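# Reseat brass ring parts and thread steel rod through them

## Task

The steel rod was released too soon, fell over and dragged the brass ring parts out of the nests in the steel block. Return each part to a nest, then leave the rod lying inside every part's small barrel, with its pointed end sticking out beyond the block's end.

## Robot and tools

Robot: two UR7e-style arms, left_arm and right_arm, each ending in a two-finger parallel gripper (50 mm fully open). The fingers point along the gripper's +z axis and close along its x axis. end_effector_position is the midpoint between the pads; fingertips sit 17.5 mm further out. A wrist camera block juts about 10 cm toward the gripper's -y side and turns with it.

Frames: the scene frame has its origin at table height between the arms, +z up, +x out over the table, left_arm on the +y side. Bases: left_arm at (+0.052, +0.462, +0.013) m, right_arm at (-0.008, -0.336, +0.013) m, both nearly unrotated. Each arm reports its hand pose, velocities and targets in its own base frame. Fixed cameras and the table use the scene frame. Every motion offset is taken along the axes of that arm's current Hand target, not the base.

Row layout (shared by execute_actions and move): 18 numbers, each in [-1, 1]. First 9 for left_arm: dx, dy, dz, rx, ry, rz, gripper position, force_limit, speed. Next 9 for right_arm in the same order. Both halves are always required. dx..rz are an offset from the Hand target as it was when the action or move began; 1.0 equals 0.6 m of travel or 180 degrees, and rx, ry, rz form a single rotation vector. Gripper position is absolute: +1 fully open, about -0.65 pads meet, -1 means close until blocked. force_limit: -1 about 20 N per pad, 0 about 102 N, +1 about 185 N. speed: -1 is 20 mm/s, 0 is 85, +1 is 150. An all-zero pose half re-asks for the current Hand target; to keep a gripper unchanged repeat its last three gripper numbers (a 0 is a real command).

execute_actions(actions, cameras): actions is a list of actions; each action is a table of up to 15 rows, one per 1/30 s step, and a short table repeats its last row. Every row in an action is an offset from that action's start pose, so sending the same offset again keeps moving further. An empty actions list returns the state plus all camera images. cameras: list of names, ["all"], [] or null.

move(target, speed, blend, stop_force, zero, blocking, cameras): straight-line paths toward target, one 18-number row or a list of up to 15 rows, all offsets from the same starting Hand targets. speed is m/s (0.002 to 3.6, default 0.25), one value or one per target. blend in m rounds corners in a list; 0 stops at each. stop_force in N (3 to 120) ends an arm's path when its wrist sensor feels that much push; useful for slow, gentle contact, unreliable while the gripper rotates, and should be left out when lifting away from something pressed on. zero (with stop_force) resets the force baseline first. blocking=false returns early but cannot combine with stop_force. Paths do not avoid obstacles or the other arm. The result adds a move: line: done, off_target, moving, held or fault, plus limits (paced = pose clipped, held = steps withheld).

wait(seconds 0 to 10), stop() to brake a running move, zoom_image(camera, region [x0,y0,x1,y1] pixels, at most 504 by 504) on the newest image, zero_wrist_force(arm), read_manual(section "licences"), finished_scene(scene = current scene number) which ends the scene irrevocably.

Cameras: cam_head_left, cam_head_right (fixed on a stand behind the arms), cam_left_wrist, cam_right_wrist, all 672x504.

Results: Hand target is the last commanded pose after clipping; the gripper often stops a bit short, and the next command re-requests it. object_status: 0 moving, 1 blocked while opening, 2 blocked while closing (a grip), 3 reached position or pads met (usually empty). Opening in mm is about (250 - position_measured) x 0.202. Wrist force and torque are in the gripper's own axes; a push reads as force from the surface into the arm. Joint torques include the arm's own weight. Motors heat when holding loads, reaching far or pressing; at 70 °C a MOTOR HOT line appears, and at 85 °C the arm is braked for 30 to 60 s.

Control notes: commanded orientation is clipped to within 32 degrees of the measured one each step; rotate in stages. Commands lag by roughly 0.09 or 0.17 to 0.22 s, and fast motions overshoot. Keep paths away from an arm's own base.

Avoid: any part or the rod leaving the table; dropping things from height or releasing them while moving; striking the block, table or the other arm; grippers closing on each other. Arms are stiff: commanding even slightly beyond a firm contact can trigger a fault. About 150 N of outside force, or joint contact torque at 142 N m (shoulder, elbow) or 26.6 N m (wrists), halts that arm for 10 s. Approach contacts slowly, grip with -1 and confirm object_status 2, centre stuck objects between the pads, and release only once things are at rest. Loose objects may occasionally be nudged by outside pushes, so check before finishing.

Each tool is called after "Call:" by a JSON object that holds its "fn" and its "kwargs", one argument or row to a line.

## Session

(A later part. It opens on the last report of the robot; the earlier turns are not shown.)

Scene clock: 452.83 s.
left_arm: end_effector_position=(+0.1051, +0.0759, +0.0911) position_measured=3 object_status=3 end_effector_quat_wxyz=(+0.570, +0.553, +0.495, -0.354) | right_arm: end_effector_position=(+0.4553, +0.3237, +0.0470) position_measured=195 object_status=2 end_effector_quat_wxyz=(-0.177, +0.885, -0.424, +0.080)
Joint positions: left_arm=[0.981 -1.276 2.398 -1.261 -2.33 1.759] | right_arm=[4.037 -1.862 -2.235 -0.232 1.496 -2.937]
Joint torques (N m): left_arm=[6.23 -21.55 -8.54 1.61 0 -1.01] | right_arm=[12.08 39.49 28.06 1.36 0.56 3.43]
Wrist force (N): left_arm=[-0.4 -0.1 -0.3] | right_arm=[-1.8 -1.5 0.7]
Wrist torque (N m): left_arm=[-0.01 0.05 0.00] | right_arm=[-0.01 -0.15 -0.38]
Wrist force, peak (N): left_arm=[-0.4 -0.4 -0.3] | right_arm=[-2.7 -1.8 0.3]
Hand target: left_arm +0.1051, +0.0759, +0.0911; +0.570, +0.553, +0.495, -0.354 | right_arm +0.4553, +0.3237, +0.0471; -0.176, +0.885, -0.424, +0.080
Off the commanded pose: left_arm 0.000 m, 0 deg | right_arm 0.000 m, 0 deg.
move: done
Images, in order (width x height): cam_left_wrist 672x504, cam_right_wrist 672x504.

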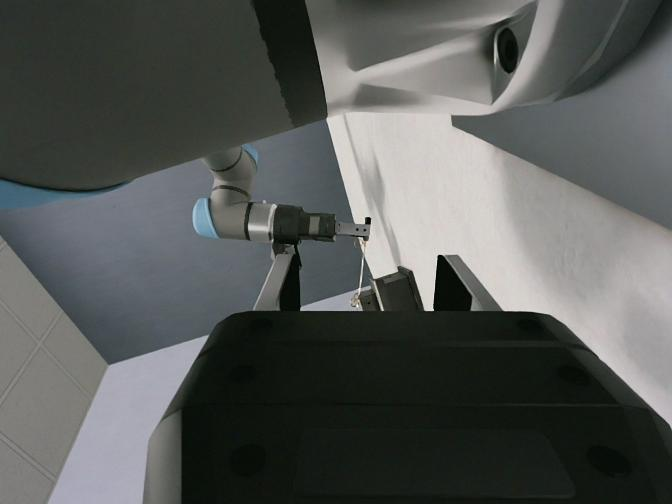

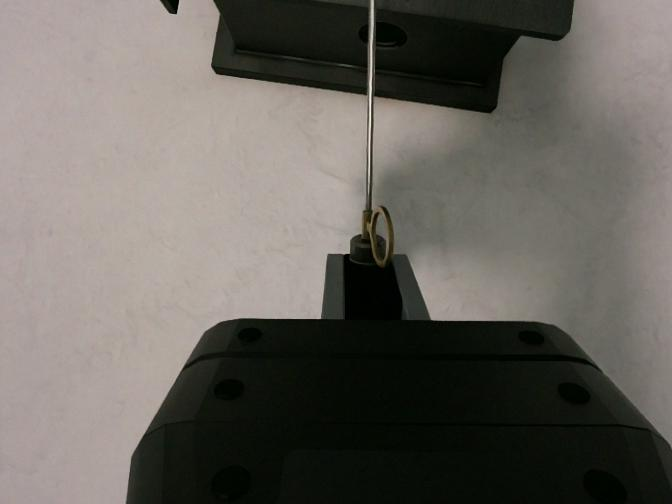

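Call:
{"fn": "move", "kwargs": {
  "target": [0,0,0,0,0,0,1,1,1,-0.01373,-0.00608,-0.0353,-0.05535,0.00847,0.02056,-1,-0.4,-0.8],
  "speed": 0.05,
  "cameras": ["cam_left_wrist","cam_right_wrist"]
}}

Call:
{"fn": "zoom_image", "kwargs": {
  "camera": "cam_left_wrist",
  "region": [330, 190, 460, 320]
}}

Scene clock: 463.67 s.
left_arm: end_effector_position=(+0.1051, +0.0759, +0.0911) position_measured=3 object_status=3 end_effector_quat_wxyz=(+0.570, +0.553, +0.495, -0.354) | right_arm: end_effector_position=(+0.4466, +0.3271, +0.0681) position_measured=195 object_status=2 end_effector_quat_wxyz=(-0.096, +0.881, -0.460, +0.049) end_effector_velocity=(+0.000, +0.000, +0.000) end_effector_angular_velocity=(-0.003, +0.001, -0.001)
Joint positions: left_arm=[0.981 -1.276 2.398 -1.261 -2.33 1.759] | right_arm=[4.047 -1.813 -2.103 -0.588 1.51 -2.851]
Joint velocities: left_arm=[within noise] | right_arm=[0 0.001 0.001 -0.005 -0.001 0.001]
Joint torques (N m): left_arm=[6.98 -21.81 -8.84 1.64 -0.03 -1.08] | right_arm=[12.46 40.31 31.27 0.78 0.47 3.41]
Wrist force (N): left_arm=[-0.3 -0.1 -0.1] | right_arm=[-1.9 -2.0 1.4]
Wrist torque (N m): left_arm=[-0.01 0.04 0.00] | right_arm=[-0.03 -0.19 -0.40]
Wrist force, peak (N): left_arm=[-0.4 -0.2 -0.3] | right_arm=[-2.3 -2.8 0.4]
Hand target: left_arm +0.1051, +0.0759, +0.0911; +0.570, +0.553, +0.495, -0.354 | right_arm +0.4466, +0.3271, +0.0681; -0.096, +0.881, -0.460, +0.049
Off the commanded pose: left_arm 0.000 m, 0 deg | right_arm 0.000 m, 0 deg.
move: done
Images, in order (width x height): cam_left_wrist 672x504, cam_right_wrist 672x504.

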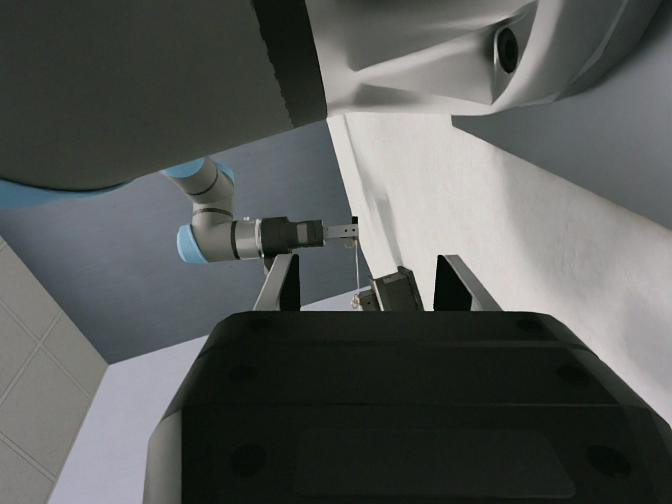

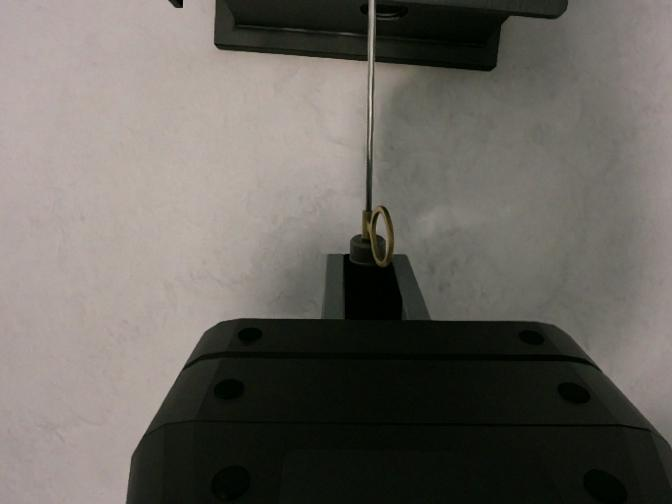

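Scaled by 3.877 from the camera's 672x504 image, which has a finer 960x720 frame.

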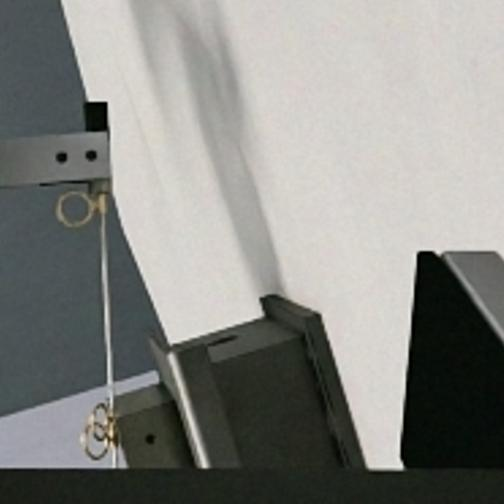

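Call:
{"fn": "move", "kwargs": {
  "target": [0,0,0,0,0,0,1,1,1,-0.01757,-0.00692,-0.037,-0.0555,0.00595,0.02714,-1,-0.4,-0.8],
  "speed": 0.05,
  "cameras": ["cam_left_wrist","cam_head_left","cam_head_right"]
}}

Call:
{"fn": "zoom_image", "kwargs": {
  "camera": "cam_left_wrist",
  "region": [330, 190, 460, 320]
}}

Call:
{"fn": "zoom_image", "kwargs": {
  "camera": "cam_head_left",
  "region": [290, 140, 420, 270]
}}

Scene clock: 479.17 s.
left_arm: end_effector_position=(+0.1051, +0.0759, +0.0911) position_measured=3 object_status=3 end_effector_quat_wxyz=(+0.570, +0.553, +0.495, -0.354) | right_arm: end_effector_position=(+0.4400, +0.3353, +0.0907) position_measured=195 object_status=2 end_effector_quat_wxyz=(-0.017, +0.865, -0.501, +0.013)
Joint positions: left_arm=[0.981 -1.276 2.398 -1.261 -2.33 1.759] | right_arm=[4.046 -1.826 -1.936 -0.914 1.55 -2.759]
Joint torques (N m): left_arm=[6.69 -21.92 -8.9 1.49 0.06 -1.22] | right_arm=[-15.03 22.62 33.75 0.34 0.55 3.36]
Wrist force (N): left_arm=[0.0 0.0 -0.4] | right_arm=[-2.9 -2.5 1.5]
Wrist torque (N m): left_arm=[0.00 0.00 0.00] | right_arm=[-0.05 -0.18 -0.43]
Wrist force, peak (N): left_arm=[-0.5 -0.1 -0.2] | right_arm=[-3.1 -2.9 1.5]
Hand target: left_arm +0.1051, +0.0759, +0.0911; +0.570, +0.553, +0.495, -0.354 | right_arm +0.4400, +0.3353, +0.0907; -0.016, +0.865, -0.501, +0.013
Off the commanded pose: left_arm 0.000 m, 0 deg | right_arm 0.000 m, 0 deg.
move: done
Images, in order (width x height): cam_head_left 672x504, cam_head_right 672x504, cam_left_wrist 672x504.

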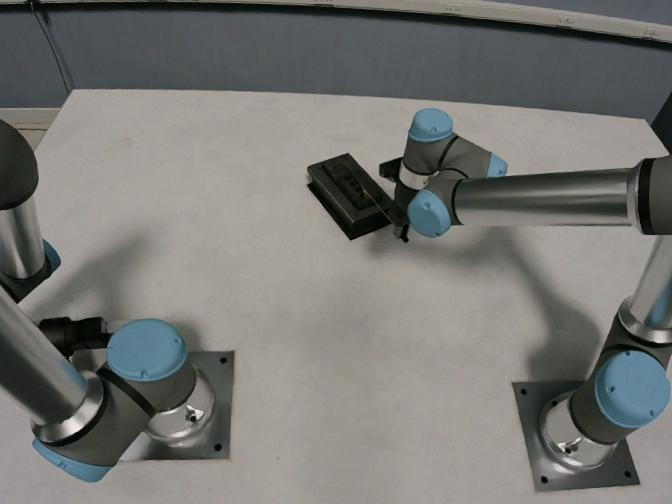

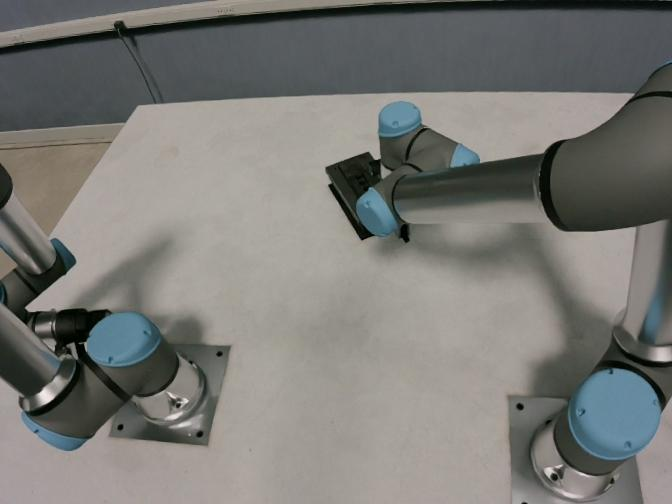

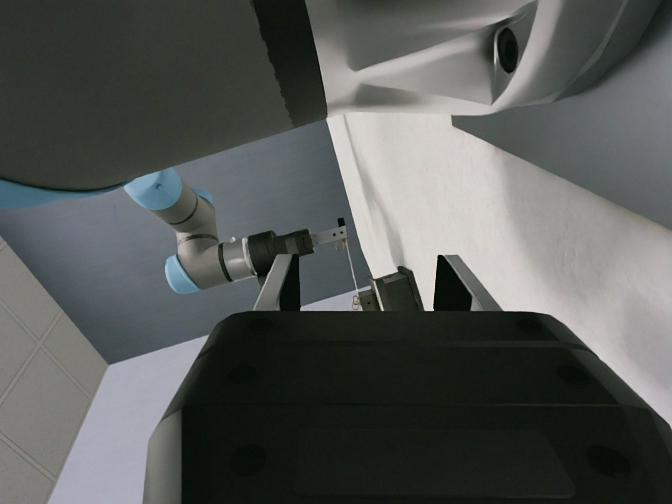

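Scaled by 3.877 from the camera's 672x504 image, which has a finer 960x720 frame.

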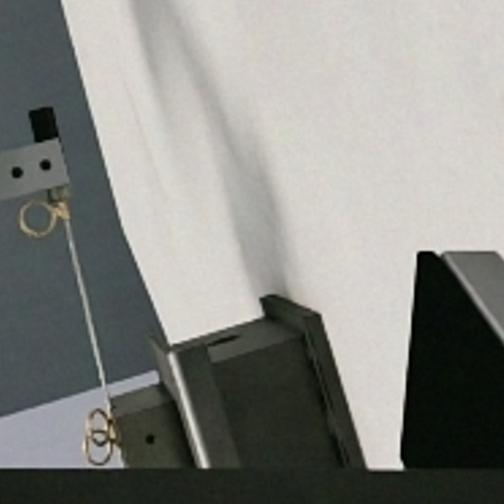

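Scaled by 3.877 from the camera's 672x504 image, which has a finer 960x720 frame.

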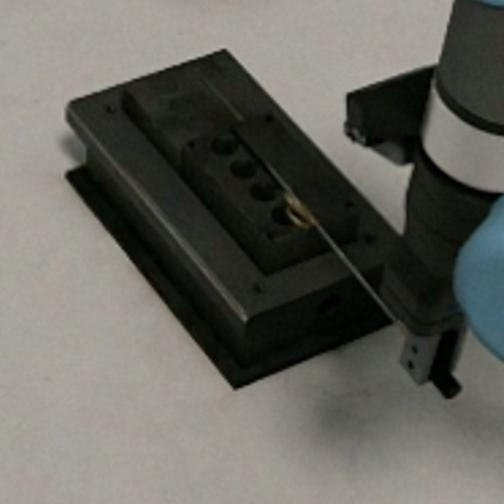

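Call:
{"fn": "move", "kwargs": {
  "target": [
    [-0.12895,0.47895,-0.07718,-0.0233,0.1274,-0.0645,1,1,1,0,0,0,0,0,0,-1,-0.4,-0.8],
    [-0.17125,0.48985,0.72133,-0.0467,0.2549,-0.1290,1,1,1,0,0,0,0,0,0,-1,-0.4,-0.8]
  ],
  "speed": 0.3,
  "blend": [0.08,0],
  "cameras": ["all"]
}}

Scene clock: 573.00 s.
left_arm: end_effector_position=(+0.3557, +0.0728, +0.2466) position_measured=3 object_status=3 end_effector_quat_wxyz=(+0.429, +0.545, +0.660, -0.288) | right_arm: end_effector_position=(+0.4400, +0.3353, +0.0907) position_measured=195 object_status=2 end_effector_quat_wxyz=(-0.016, +0.865, -0.501, +0.013)
Joint positions: left_arm=[0.46 -1.688 2.185 -1.756 -2.631 0.452] | right_arm=[4.046 -1.826 -1.935 -0.915 1.55 -2.759]
Joint torques (N m): left_arm=[8.7 -7.96 -32.2 -0.09 0.05 2.22] | right_arm=[-15.13 22.29 34.15 0.53 0.43 3.47]
Wrist force (N): left_arm=[1.3 -1.0 -0.5] | right_arm=[-3.0 -2.5 1.3]
Wrist torque (N m): left_arm=[-0.36 -0.19 -0.06] | right_arm=[-0.04 -0.15 -0.43]
Wrist force, peak (N): left_arm=[-1.5 -4.7 5.9] | right_arm=[-3.3 -2.9 1.3]
Hand target: left_arm +0.3557, +0.0728, +0.2465; +0.429, +0.545, +0.660, -0.288 (not the last commanded pose) | right_arm +0.4400, +0.3353, +0.0907; -0.016, +0.865, -0.501, +0.013
Off the commanded pose: left_arm 0.403 m, 26 deg | right_arm 0.000 m, 0 deg.
move: held (left_arm; a check stopped the path); path passed 1 of 2 targets; limits=held
pose unreachable (left arm): on one or more control steps of this call, first in action 0 (counted from 0), this arm could not follow its commanded pose, so it was not sent that pose on those steps. It may still have moved: this result reports where it is.
cause: moving toward the commanded pose would bring two parts of the arm too close to each other (its gripper and another part of the arm, with joints 4 (wrist 1) to 6 (wrist 3) between them, 18 mm apart when it was first held).

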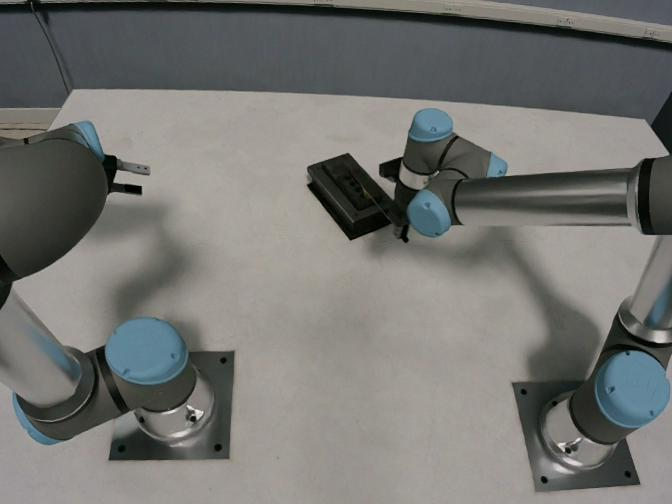

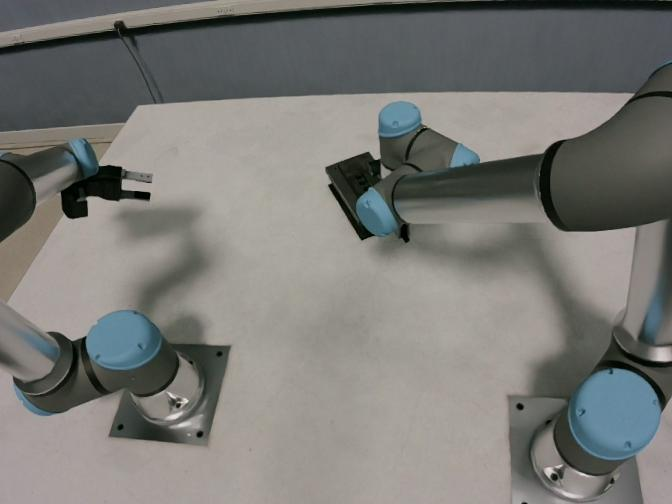

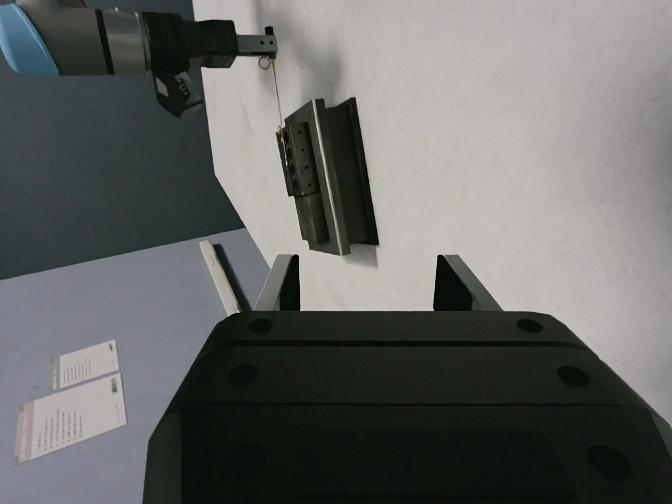

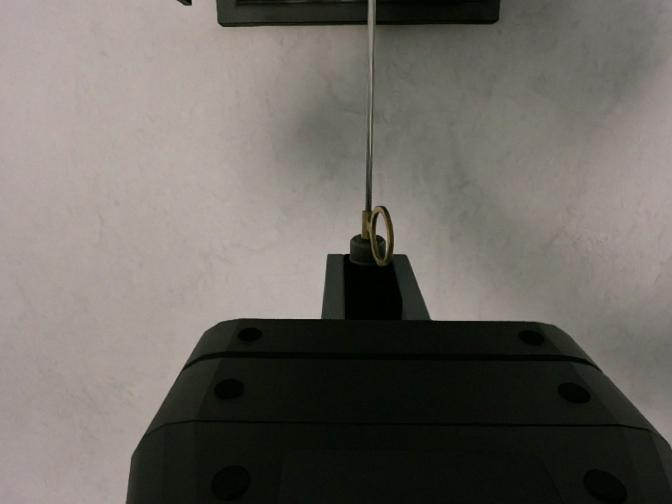

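Call:
{"fn": "move", "kwargs": {
  "target": [
    [-0.02,0.024,0.1993,0.0582,0.0990,-0.0241,1,1,1,0,0,0,0,0,0,-1,-0.4,-0.8],
    [-0.1108,0.0348,0.4052,0.0251,0.1576,-0.0340,1,1,1,0,0,0,0,0,0,-1,-0.4,-0.8],
    [-0.2883,-0.0370,0.6050,-0.0360,0.1253,-0.0650,1,1,1,0,0,0,0,0,0,-1,-0.4,-0.8]
  ],
  "speed": 0.25,
  "blend": [0.03,0.03,0],
  "cameras": ["all"]
}}

Scene clock: 633.50 s.
left_arm: end_effector_position=(+0.4327, -0.3220, +0.2282) position_measured=3 object_status=3 end_effector_quat_wxyz=(+0.291, +0.496, +0.798, -0.181) | right_arm: end_effector_position=(+0.4400, +0.3353, +0.0907) position_measured=195 object_status=2 end_effector_quat_wxyz=(-0.016, +0.865, -0.501, +0.013)
Joint positions: left_arm=[-0.789 -1.632 2.234 -2.846 -1.777 -1.32] | right_arm=[4.046 -1.826 -1.935 -0.915 1.55 -2.759]
Joint torques (N m): left_arm=[-6.96 -10.24 -31.57 -6.55 1.2 -1.73] | right_arm=[-14.77 22.32 33.91 0.6 0.37 3.4]
Wrist force (N): left_arm=[2.4 -0.9 -0.7] | right_arm=[-2.7 -2.5 1.9]
Wrist torque (N m): left_arm=[-0.53 -0.34 0.01] | right_arm=[-0.07 -0.16 -0.42]
Wrist force, peak (N): left_arm=[2.5 -1.0 -1.4] | right_arm=[-3.3 -2.8 1.3]
Hand target: left_arm +0.4327, -0.3221, +0.2282; +0.291, +0.496, +0.798, -0.181 | right_arm +0.4400, +0.3353, +0.0907; -0.016, +0.865, -0.501, +0.013
Off the commanded pose: left_arm 0.000 m, 0 deg | right_arm 0.000 m, 0 deg.
move: done

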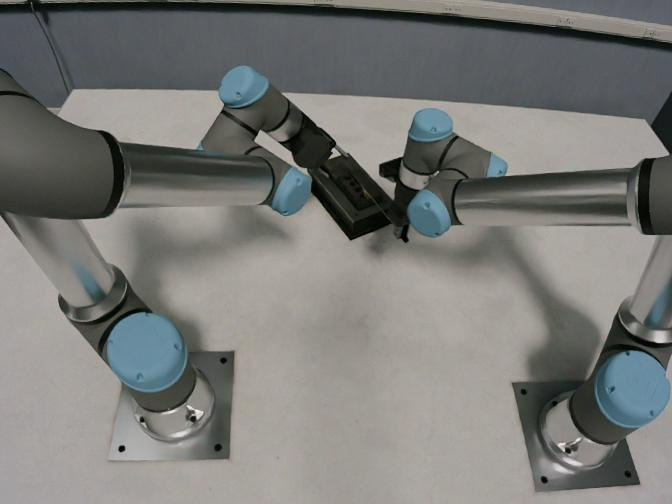

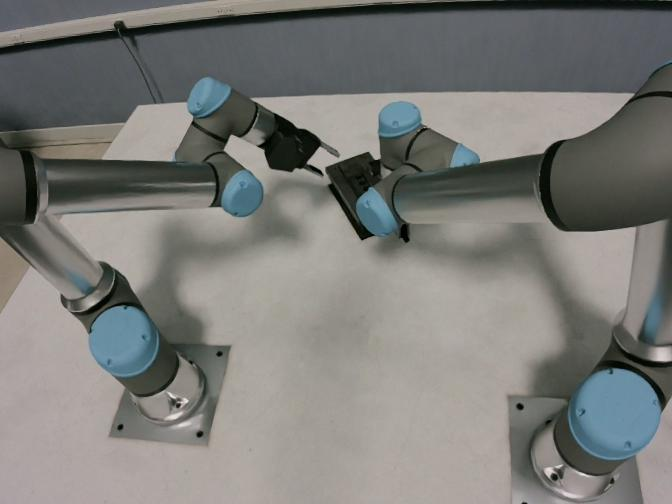

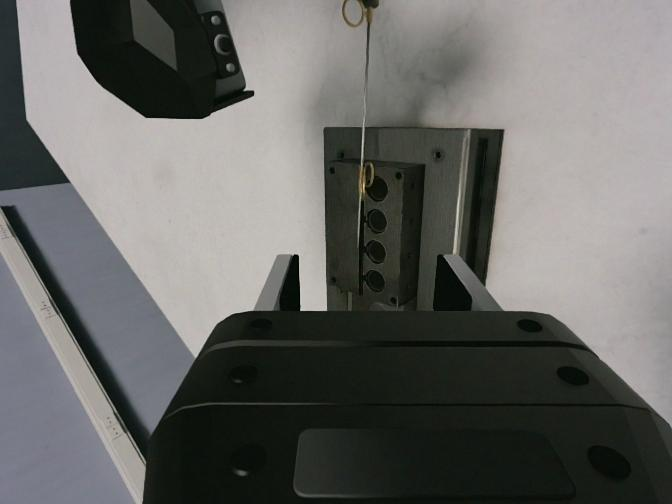

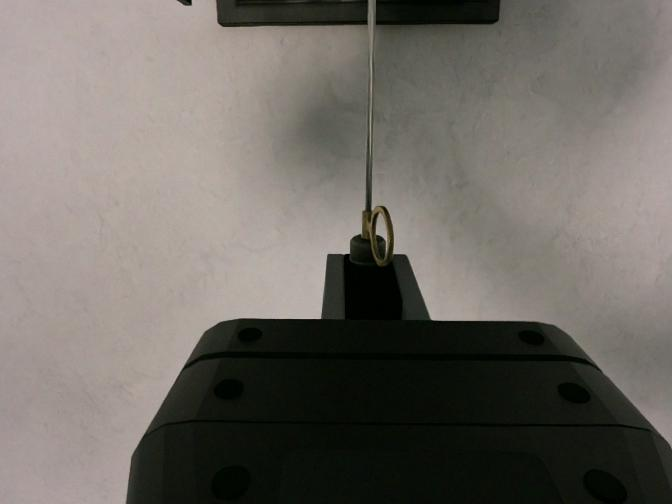

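Call:
{"fn": "zoom_image", "kwargs": {
  "camera": "cam_left_wrist",
  "region": [310, 120, 450, 310]
}}

Call:
{"fn": "zoom_image", "kwargs": {
  "camera": "cam_left_wrist",
  "region": [330, 150, 400, 230]
}}

Scaled by 2.653 from the camera's 672x504 image, which has a finer 960x720 frame.

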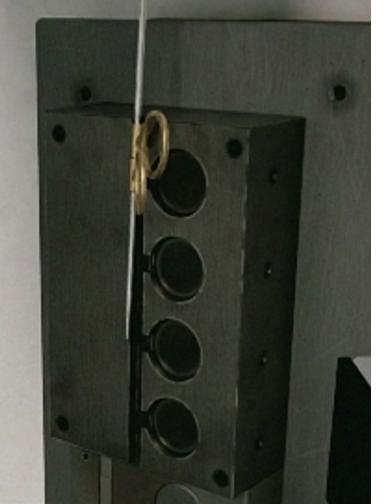

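Scaled by 6.300 from the camera's 672x504 image, which has a finer 960x720 frame.

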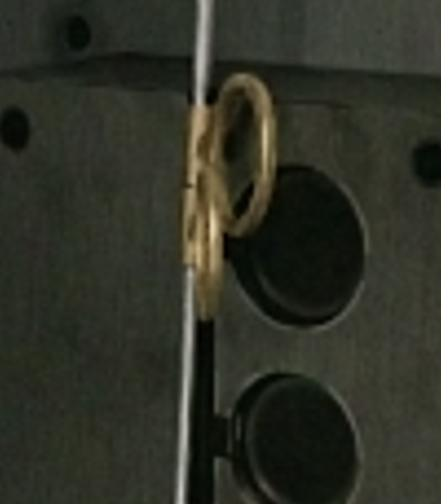

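Call:
{"fn": "move", "kwargs": {
  "target": [0,0,0,0,0,0,1,1,1,0.0003,-0.0021,-0.0499,0,0,0,-1,-0.4,-0.8],
  "speed": 0.05,
  "cameras": ["cam_left_wrist"]
}}

Call:
{"fn": "zoom_image", "kwargs": {
  "camera": "cam_left_wrist",
  "region": [300, 0, 440, 260]
}}

Scene clock: 667.97 s.
left_arm: end_effector_position=(+0.4327, -0.3221, +0.2282) position_measured=3 object_status=3 end_effector_quat_wxyz=(+0.291, +0.496, +0.798, -0.181) | right_arm: end_effector_position=(+0.4400, +0.3353, +0.1205) position_measured=195 object_status=2 end_effector_quat_wxyz=(-0.016, +0.865, -0.501, +0.013)
Joint positions: left_arm=[-0.789 -1.631 2.234 -2.846 -1.777 -1.321] | right_arm=[4.046 -1.785 -1.898 -0.993 1.55 -2.759]
Joint torques (N m): left_arm=[-8.72 -11.39 -30.04 -6.52 1.39 -1.88] | right_arm=[-9.74 43.1 36.59 1.04 -0.35 -0.03]
Wrist force (N): left_arm=[2.3 -0.7 -0.7] | right_arm=[0.7 -1.6 0.7]
Wrist torque (N m): left_arm=[-0.51 -0.32 0.01] | right_arm=[-0.03 -0.14 0.01]
Wrist force, peak (N): left_arm=[2.7 -0.9 -0.7] | right_arm=[-3.3 -2.9 1.0]
Hand target: left_arm +0.4327, -0.3221, +0.2282; +0.291, +0.496, +0.798, -0.181 | right_arm +0.4400, +0.3353, +0.1206; -0.016, +0.865, -0.501, +0.013
Off the commanded pose: left_arm 0.000 m, 0 deg | right_arm 0.000 m, 0 deg.
move: done
Images, in order (width x height): cam_left_wrist 672x504.

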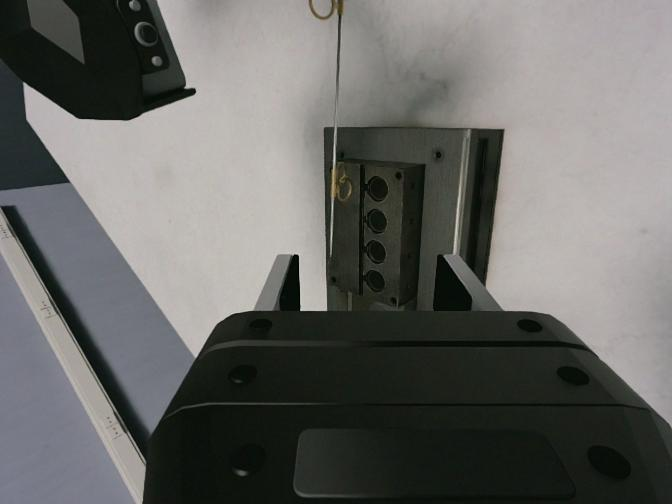

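Scaled by 1.938 from the camera's 672x504 image, which has a finer 960x720 frame.

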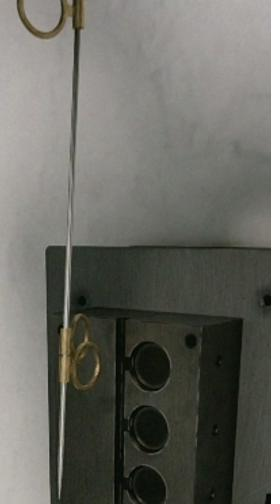

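Call:
{"fn": "zoom_image", "kwargs": {
  "camera": "cam_left_wrist",
  "region": [310, 150, 380, 220]
}}

Call:
{"fn": "zoom_image", "kwargs": {
  "camera": "cam_left_wrist",
  "region": [300, 0, 370, 70]
}}

Scaled by 7.200 from the camera's 672x504 image, which has a finer 960x720 frame.

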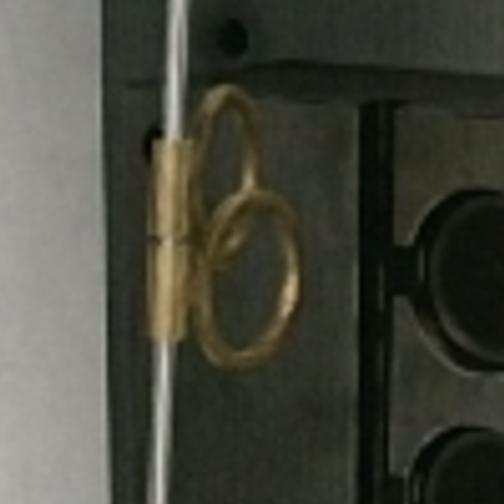

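Scaled by 7.200 from the camera's 672x504 image, which has a finer 960x720 frame.

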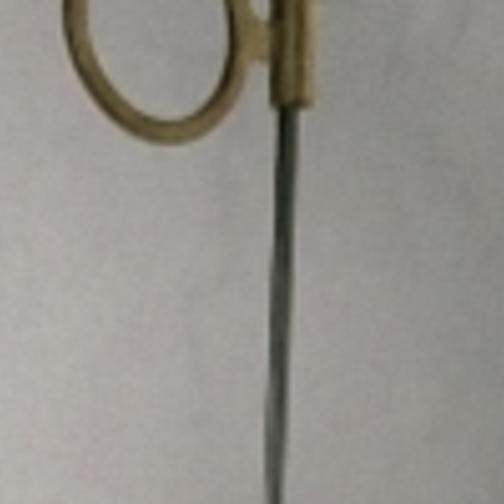

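Call:
{"fn": "move", "kwargs": {
  "target": [0,0,0,0,0,0,1,1,1,0.0106,0,0.0044,0,-0.25,0,-1,-0.4,-0.8],
  "speed": 0.2,
  "cameras": ["cam_left_wrist","cam_right_wrist","cam_head_left"]
}}

Call:
{"fn": "zoom_image", "kwargs": {
  "camera": "cam_left_wrist",
  "region": [300, 0, 440, 260]
}}

Scene clock: 683.33 s.
left_arm: end_effector_position=(+0.4327, -0.3221, +0.2282) position_measured=3 object_status=3 end_effector_quat_wxyz=(+0.291, +0.496, +0.798, -0.181) | right_arm: end_effector_position=(+0.4433, +0.3298, +0.1181) position_measured=195 object_status=2 end_effector_quat_wxyz=(-0.207, +0.804, -0.456, -0.319)
Joint positions: left_arm=[-0.789 -1.631 2.234 -2.846 -1.777 -1.321] | right_arm=[3.694 -1.929 -1.956 -0.756 2.348 -3.099]
Joint torques (N m): left_arm=[-8.82 -14.11 -22.31 -6.45 1.43 -1.81] | right_arm=[-13.79 24.63 33.03 1.03 3.23 -2.84]
Wrist force (N): left_arm=[2.7 -1.0 -0.6] | right_arm=[5.0 -1.8 0.3]
Wrist torque (N m): left_arm=[-0.56 -0.38 0.01] | right_arm=[-0.05 -0.54 0.06]
Wrist force, peak (N): left_arm=[2.7 -1.0 -0.6] | right_arm=[5.1 -1.9 0.3]
Hand target: left_arm +0.4327, -0.3221, +0.2282; +0.291, +0.496, +0.798, -0.181 | right_arm +0.4433, +0.3298, +0.1180; -0.207, +0.804, -0.456, -0.319
Off the commanded pose: left_arm 0.000 m, 0 deg | right_arm 0.000 m, 0 deg.
move: done
Images, in order (width x height): cam_head_left 672x504, cam_left_wrist 672x504, cam_right_wrist 672x504.

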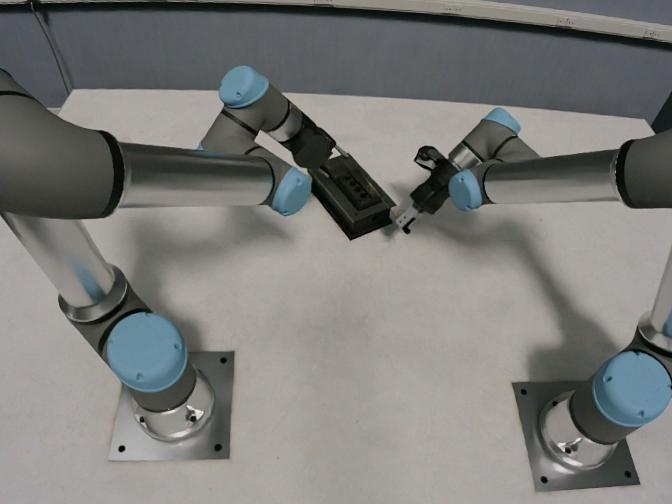

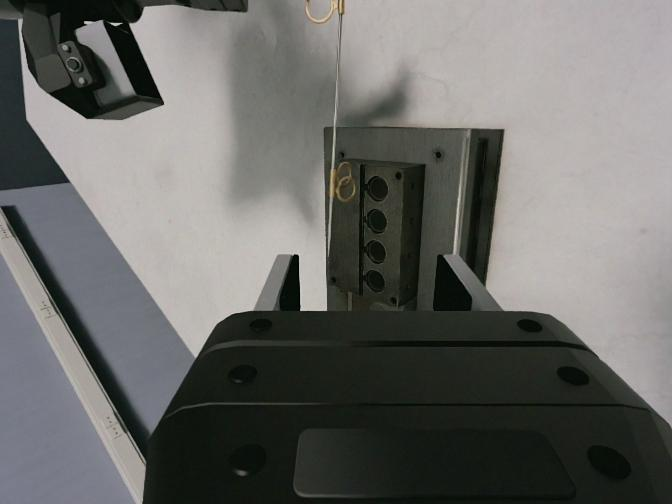

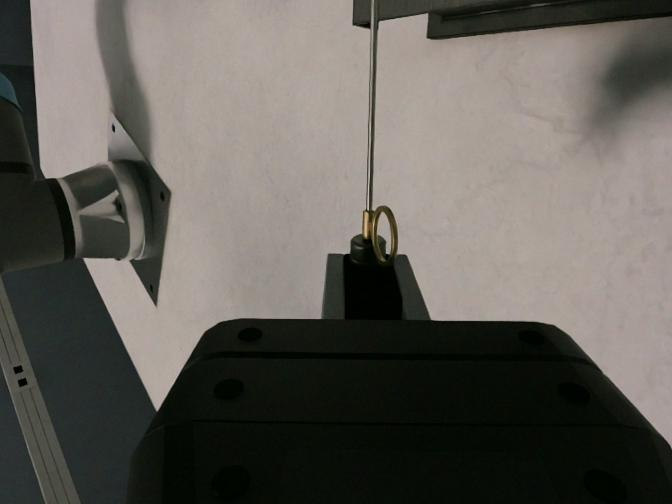

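Scaled by 1.938 from the camera's 672x504 image, which has a finer 960x720 frame.

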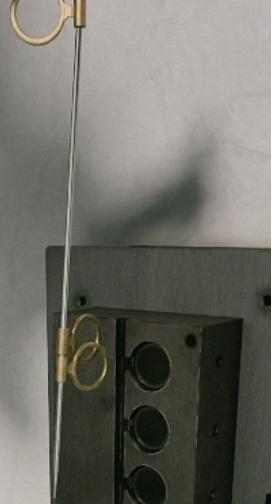

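Call:
{"fn": "move", "kwargs": {
  "target": [-0.0538,0.0033,0.1548,0.0021,0.1111,0.0036,0.208,-0.9,-0.5,0,0,0,0,0,0,-1,-0.4,-0.8],
  "speed": 0.15,
  "cameras": ["cam_left_wrist","cam_head_left"]
}}

Call:
{"fn": "zoom_image", "kwargs": {
  "camera": "cam_left_wrist",
  "region": [260, 100, 440, 330]
}}

Scene clock: 718.80 s.
left_arm: end_effector_position=(+0.4718, -0.3969, +0.1779) position_measured=121 object_status=3 end_effector_quat_wxyz=(+0.147, +0.525, +0.833, -0.093) | right_arm: end_effector_position=(+0.4433, +0.3298, +0.1180) position_measured=195 object_status=2 end_effector_quat_wxyz=(-0.207, +0.804, -0.456, -0.319)
Joint positions: left_arm=[-0.882 -1.373 1.882 -2.421 -1.654 -1.342] | right_arm=[3.693 -1.929 -1.956 -0.756 2.348 -3.099]
Joint torques (N m): left_arm=[-9.05 -21.98 -32.57 -1.34 1.63 -1.87] | right_arm=[-13.02 24.79 32.71 1.17 3.35 -2.65]
Wrist force (N): left_arm=[3.5 -0.5 -0.4] | right_arm=[4.9 -1.9 0.6]
Wrist torque (N m): left_arm=[-0.50 -0.58 -0.05] | right_arm=[-0.07 -0.52 0.06]
Wrist force, peak (N): left_arm=[3.1 -1.3 -1.2] | right_arm=[5.1 -1.9 0.4]
Hand target: left_arm +0.4718, -0.3969, +0.1779; +0.147, +0.525, +0.833, -0.093 | right_arm +0.4433, +0.3298, +0.1180; -0.207, +0.804, -0.456, -0.319
Off the commanded pose: left_arm 0.000 m, 0 deg | right_arm 0.000 m, 0 deg.
move: done
Images, in order (width x height): cam_head_left 672x504, cam_left_wrist 672x504.

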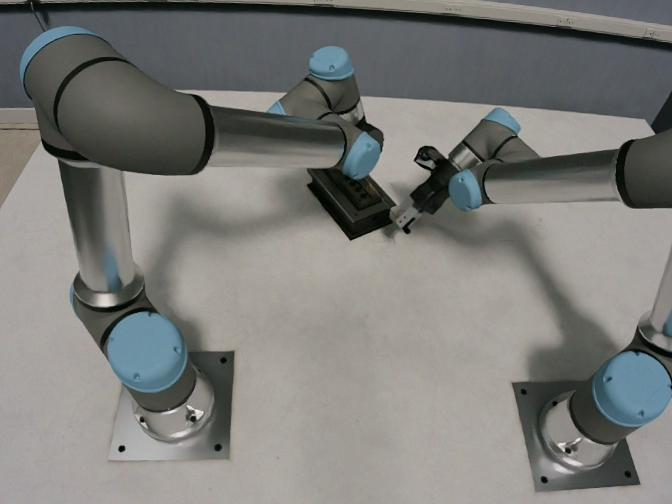

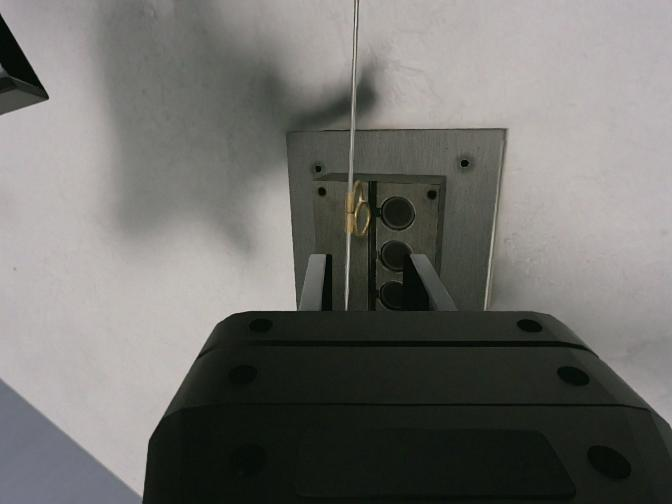

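Scaled by 2.191 from the camera's 672x504 image, which has a finer 960x720 frame.

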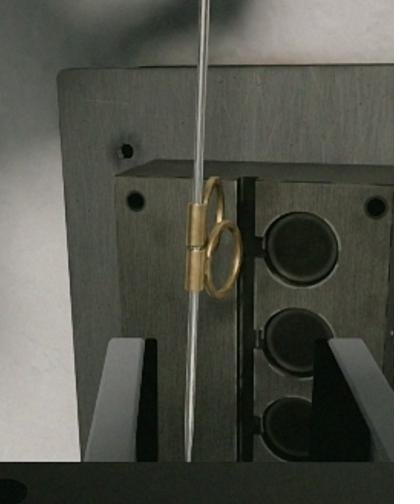

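Call:
{"fn": "execute_actions", "kwargs": {
  "actions": [],
  "cameras": ["cam_left_wrist", "cam_right_wrist"]
}}

Scene clock: 735.97 s.
left_arm: end_effector_position=(+0.4718, -0.3969, +0.1779) position_measured=121 object_status=3 end_effector_quat_wxyz=(+0.147, +0.525, +0.833, -0.093) | right_arm: end_effector_position=(+0.4433, +0.3298, +0.1180) position_measured=195 object_status=2 end_effector_quat_wxyz=(-0.207, +0.804, -0.456, -0.319)
Joint positions: left_arm=[-0.882 -1.372 1.882 -2.42 -1.654 -1.342] | right_arm=[3.693 -1.929 -1.956 -0.756 2.348 -3.099]
Joint velocities: within noise
Joint torques (N m): left_arm=[-8.82 -23.63 -32.76 -1.39 1.6 -1.86] | right_arm=[-12.56 25.15 32.5 1.02 3.31 -2.69]
Motor temperatures (°C): left_arm=[27 29 29 36 37 37] | right_arm=[30 33 28 36 41 37]
Wrist force (N): left_arm=[3.5 -0.7 -0.3] | right_arm=[4.9 -1.9 0.3]
Wrist torque (N m): left_arm=[-0.54 -0.58 -0.05] | right_arm=[-0.06 -0.52 0.06]
Wrist force, peak (N): left_arm=[3.7 -0.5 -0.4] | right_arm=[5.2 -1.7 0.4]
Hand target: left_arm +0.4718, -0.3969, +0.1779; +0.147, +0.525, +0.833, -0.093 | right_arm +0.4433, +0.3298, +0.1180; -0.207, +0.804, -0.456, -0.319
Tool commands: left_gripper/position=+0.208 left_gripper/force_limit=-0.9 left_gripper/speed=-0.5 right_gripper/position=-1.0 right_gripper/force_limit=-0.4 right_gripper/speed=-0.8
Off the commanded pose: left_arm 0.000 m, 0 deg | right_arm 0.000 m, 0 deg.
Images, in order (width x height): cam_left_wrist 672x504, cam_right_wrist 672x504.

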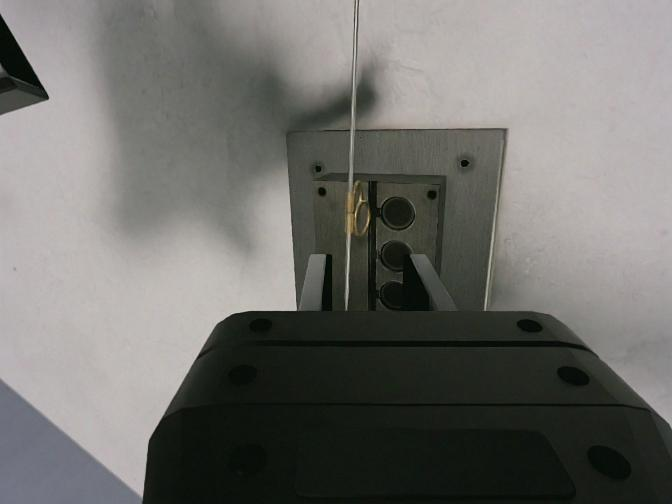

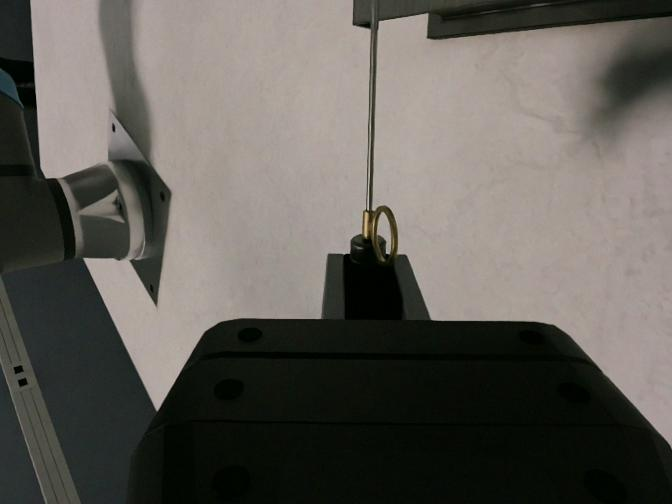

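Call:
{"fn": "zoom_image", "kwargs": {
  "camera": "cam_left_wrist",
  "region": [270, 120, 470, 320]
}}

Scaled by 2.520 from the camera's 672x504 image, which has a finer 960x720 frame.

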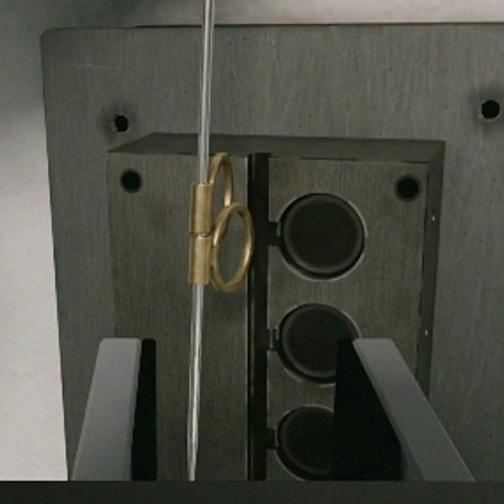

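Call:
{"fn": "move", "kwargs": {
  "target": [-0.00483, -0.001, 0.055, 0, 0, 0, 0.208, -0.9, -0.5, 0, 0, 0, 0, 0, 0, -1, -0.4, -0.8],
  "speed": 0.08,
  "stop_force": 8,
  "cameras": ["cam_left_wrist"]
}}

Call:
{"fn": "zoom_image", "kwargs": {
  "camera": "cam_left_wrist",
  "region": [270, 120, 470, 320]
}}

Scene clock: 770.77 s.
left_arm: end_effector_position=(+0.4773, -0.4099, +0.1479) position_measured=121 object_status=3 end_effector_quat_wxyz=(+0.147, +0.525, +0.833, -0.093) | right_arm: end_effector_position=(+0.4433, +0.3298, +0.1180) position_measured=195 object_status=2 end_effector_quat_wxyz=(-0.207, +0.804, -0.456, -0.319)
Joint positions: left_arm=[-0.889 -1.307 1.887 -2.492 -1.652 -1.349] | right_arm=[3.693 -1.929 -1.956 -0.756 2.348 -3.099]
Joint torques (N m): left_arm=[-8.55 -25.23 -32.29 -6.31 1.66 -1.88] | right_arm=[-12.27 25.37 33.18 1.14 3.24 -2.62]
Wrist force (N): left_arm=[3.3 -0.3 -0.3] | right_arm=[4.8 -1.7 0.2]
Wrist torque (N m): left_arm=[-0.47 -0.55 -0.05] | right_arm=[-0.04 -0.51 0.05]
Wrist force, peak (N): left_arm=[3.8 -0.8 -0.3] | right_arm=[5.1 -1.9 0.3]
Hand target: left_arm +0.4773, -0.4099, +0.1479; +0.147, +0.525, +0.833, -0.093 | right_arm +0.4433, +0.3298, +0.1180; -0.207, +0.804, -0.456, -0.319
Off the commanded pose: left_arm 0.000 m, 0 deg | right_arm 0.000 m, 0 deg.
move: done
Images, in order (width x height): cam_left_wrist 672x504.

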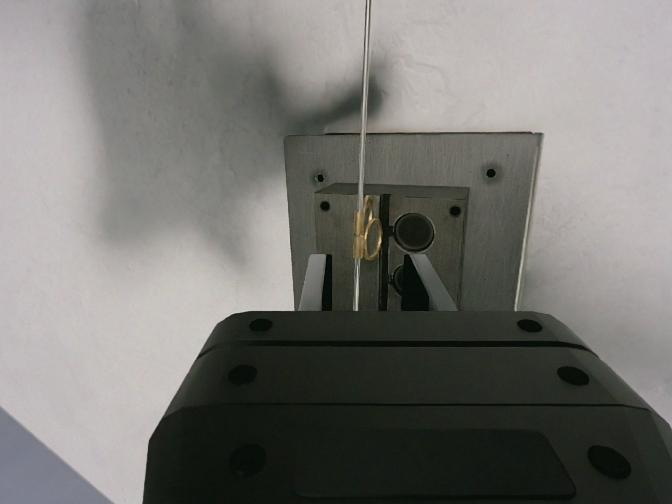

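Scaled by 2.520 from the camera's 672x504 image, which has a finer 960x720 frame.

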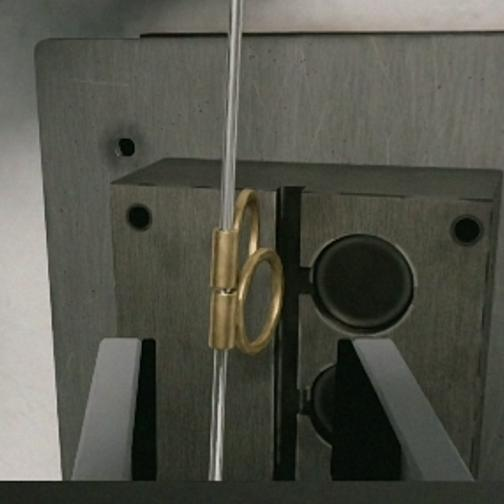

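Call:
{"fn": "move", "kwargs": {
  "target": [-0.0014, -0.0003, 0.0307, 0, 0, 0.0095, 0.208, -0.9, -0.5, 0, 0, 0, 0, 0, 0, -1, -0.4, -0.8],
  "speed": 0.06,
  "stop_force": 6,
  "cameras": ["cam_left_wrist"]
}}

Call:
{"fn": "zoom_image", "kwargs": {
  "camera": "cam_left_wrist",
  "region": [290, 160, 440, 310]
}}

Scene clock: 793.50 s.
left_arm: end_effector_position=(+0.4802, -0.4164, +0.1309) position_measured=121 object_status=3 end_effector_quat_wxyz=(+0.148, +0.537, +0.825, -0.091) | right_arm: end_effector_position=(+0.4433, +0.3298, +0.1180) position_measured=195 object_status=2 end_effector_quat_wxyz=(-0.207, +0.804, -0.456, -0.319)
Joint positions: left_arm=[-0.892 -1.27 1.89 -2.531 -1.651 -1.322] | right_arm=[3.693 -1.929 -1.956 -0.756 2.348 -3.099]
Joint torques (N m): left_arm=[-8.64 -26.56 -10.04 -6.41 1.67 1.86] | right_arm=[-12.35 25.84 32.59 1.23 3.24 -2.69]
Wrist force (N): left_arm=[3.3 -0.5 -0.5] | right_arm=[4.8 -1.7 0.3]
Wrist torque (N m): left_arm=[-0.49 -0.55 -0.23] | right_arm=[-0.04 -0.53 0.06]
Wrist force, peak (N): left_arm=[3.7 -0.5 -0.5] | right_arm=[5.1 -1.9 0.6]
Hand target: left_arm +0.4802, -0.4164, +0.1309; +0.148, +0.537, +0.825, -0.091 | right_arm +0.4433, +0.3298, +0.1180; -0.207, +0.804, -0.456, -0.319
Off the commanded pose: left_arm 0.000 m, 0 deg | right_arm 0.000 m, 0 deg.
move: done
Images, in order (width x height): cam_left_wrist 672x504.

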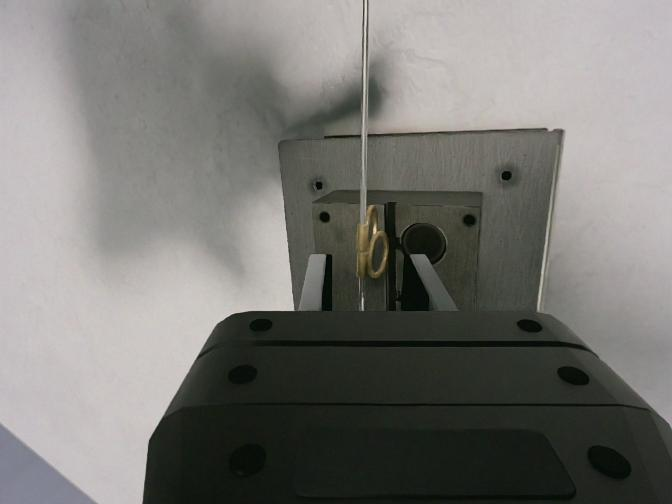

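Scaled by 3.360 from the camera's 672x504 image, which has a finer 960x720 frame.

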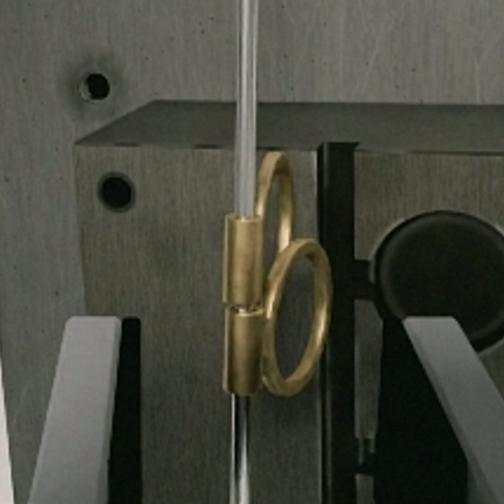

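Call:
{"fn": "move", "kwargs": {
  "target": [-0.0005, 0, 0, 0, 0, 0, -1, -0.9, -0.9, 0, 0, 0, 0, 0, 0, -1, -0.4, -0.8],
  "speed": 0.03,
  "cameras": ["cam_left_wrist"]
}}

Call:
{"fn": "zoom_image", "kwargs": {
  "camera": "cam_left_wrist",
  "region": [290, 160, 440, 310]
}}

Scene clock: 800.03 s.
left_arm: end_effector_position=(+0.4803, -0.4166, +0.1310) position_measured=235 object_status=0 end_effector_quat_wxyz=(+0.148, +0.537, +0.825, -0.091) | right_arm: end_effector_position=(+0.4433, +0.3298, +0.1181) position_measured=195 object_status=2 end_effector_quat_wxyz=(-0.207, +0.804, -0.456, -0.319)
Joint positions: left_arm=[-0.893 -1.27 1.889 -2.531 -1.65 -1.323] | right_arm=[3.693 -1.929 -1.956 -0.756 2.348 -3.099]
Joint torques (N m): left_arm=[-7.39 -25.76 -29.52 -1.23 1.57 -1.82] | right_arm=[-12.57 26.07 33.17 1.45 2.81 -2.47]
Wrist force (N): left_arm=[0.9 -0.5 -0.2] | right_arm=[4.3 -1.9 2.9]
Wrist torque (N m): left_arm=[-0.47 -0.58 -0.25] | right_arm=[-0.37 -0.50 -0.05]
Wrist force, peak (N): left_arm=[3.5 -0.5 -0.3] | right_arm=[4.3 -1.9 2.9]
Hand target: left_arm +0.4803, -0.4166, +0.1310; +0.148, +0.537, +0.825, -0.091 | right_arm +0.4433, +0.3298, +0.1180; -0.207, +0.804, -0.456, -0.319
Off the commanded pose: left_arm 0.000 m, 0 deg | right_arm 0.000 m, 0 deg.
move: done
Images, in order (width x height): cam_left_wrist 672x504.

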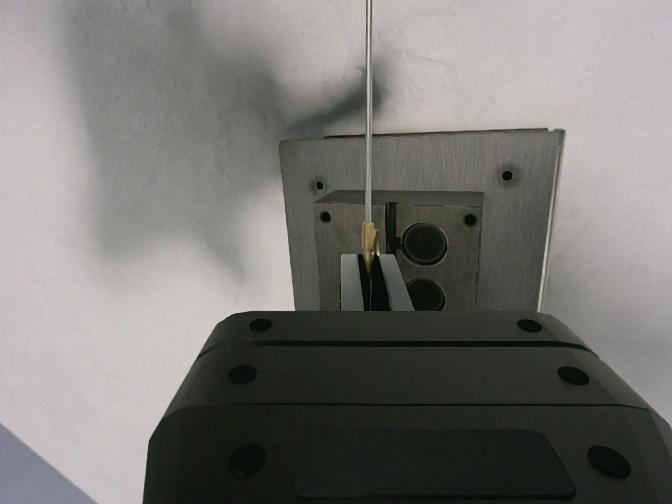

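Scaled by 3.360 from the camera's 672x504 image, which has a finer 960x720 frame.

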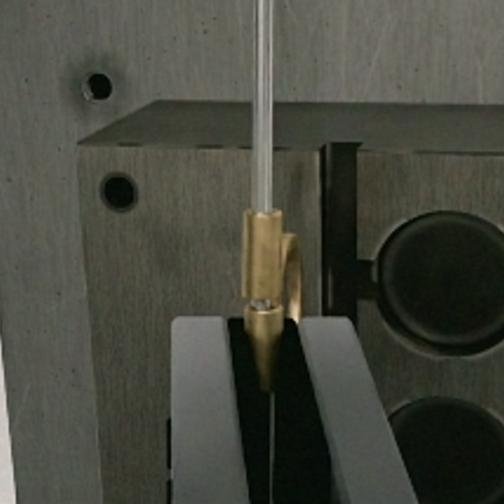

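Call:
{"fn": "move", "kwargs": {
  "target": [-0.0028, 0, 0, 0, 0, 0, -1, -0.9, -0.9, 0, 0, 0, 0, 0, 0, -1, -0.4, -0.8],
  "speed": 0.02
}}

Scene clock: 808.17 s.
left_arm: end_effector_position=(+0.4810, -0.4180, +0.1315) position_measured=235 object_status=2 end_effector_quat_wxyz=(+0.148, +0.537, +0.825, -0.091) | right_arm: end_effector_position=(+0.4433, +0.3298, +0.1180) position_measured=195 object_status=2 end_effector_quat_wxyz=(-0.207, +0.804, -0.456, -0.319)
Joint positions: left_arm=[-0.893 -1.268 1.884 -2.528 -1.65 -1.323] | right_arm=[3.693 -1.929 -1.956 -0.756 2.348 -3.099]
Joint torques (N m): left_arm=[-8.76 -25.38 -32.19 -1.41 1.57 -1.82] | right_arm=[-12.01 25.73 33.48 5.33 0.53 2.36]
Wrist force (N): left_arm=[3.3 -0.2 -1.7] | right_arm=[5.9 -1.6 0.7]
Wrist torque (N m): left_arm=[-0.45 -0.54 -0.16] | right_arm=[-0.10 -0.50 0.21]
Wrist force, peak (N): left_arm=[3.4 -0.2 -1.9] | right_arm=[6.5 -1.5 1.0]
Hand target: left_arm +0.4810, -0.4181, +0.1315; +0.148, +0.537, +0.825, -0.091 | right_arm +0.4433, +0.3298, +0.1180; -0.207, +0.804, -0.456, -0.319
Off the commanded pose: left_arm 0.000 m, 0 deg | right_arm 0.000 m, 0 deg.
move: done


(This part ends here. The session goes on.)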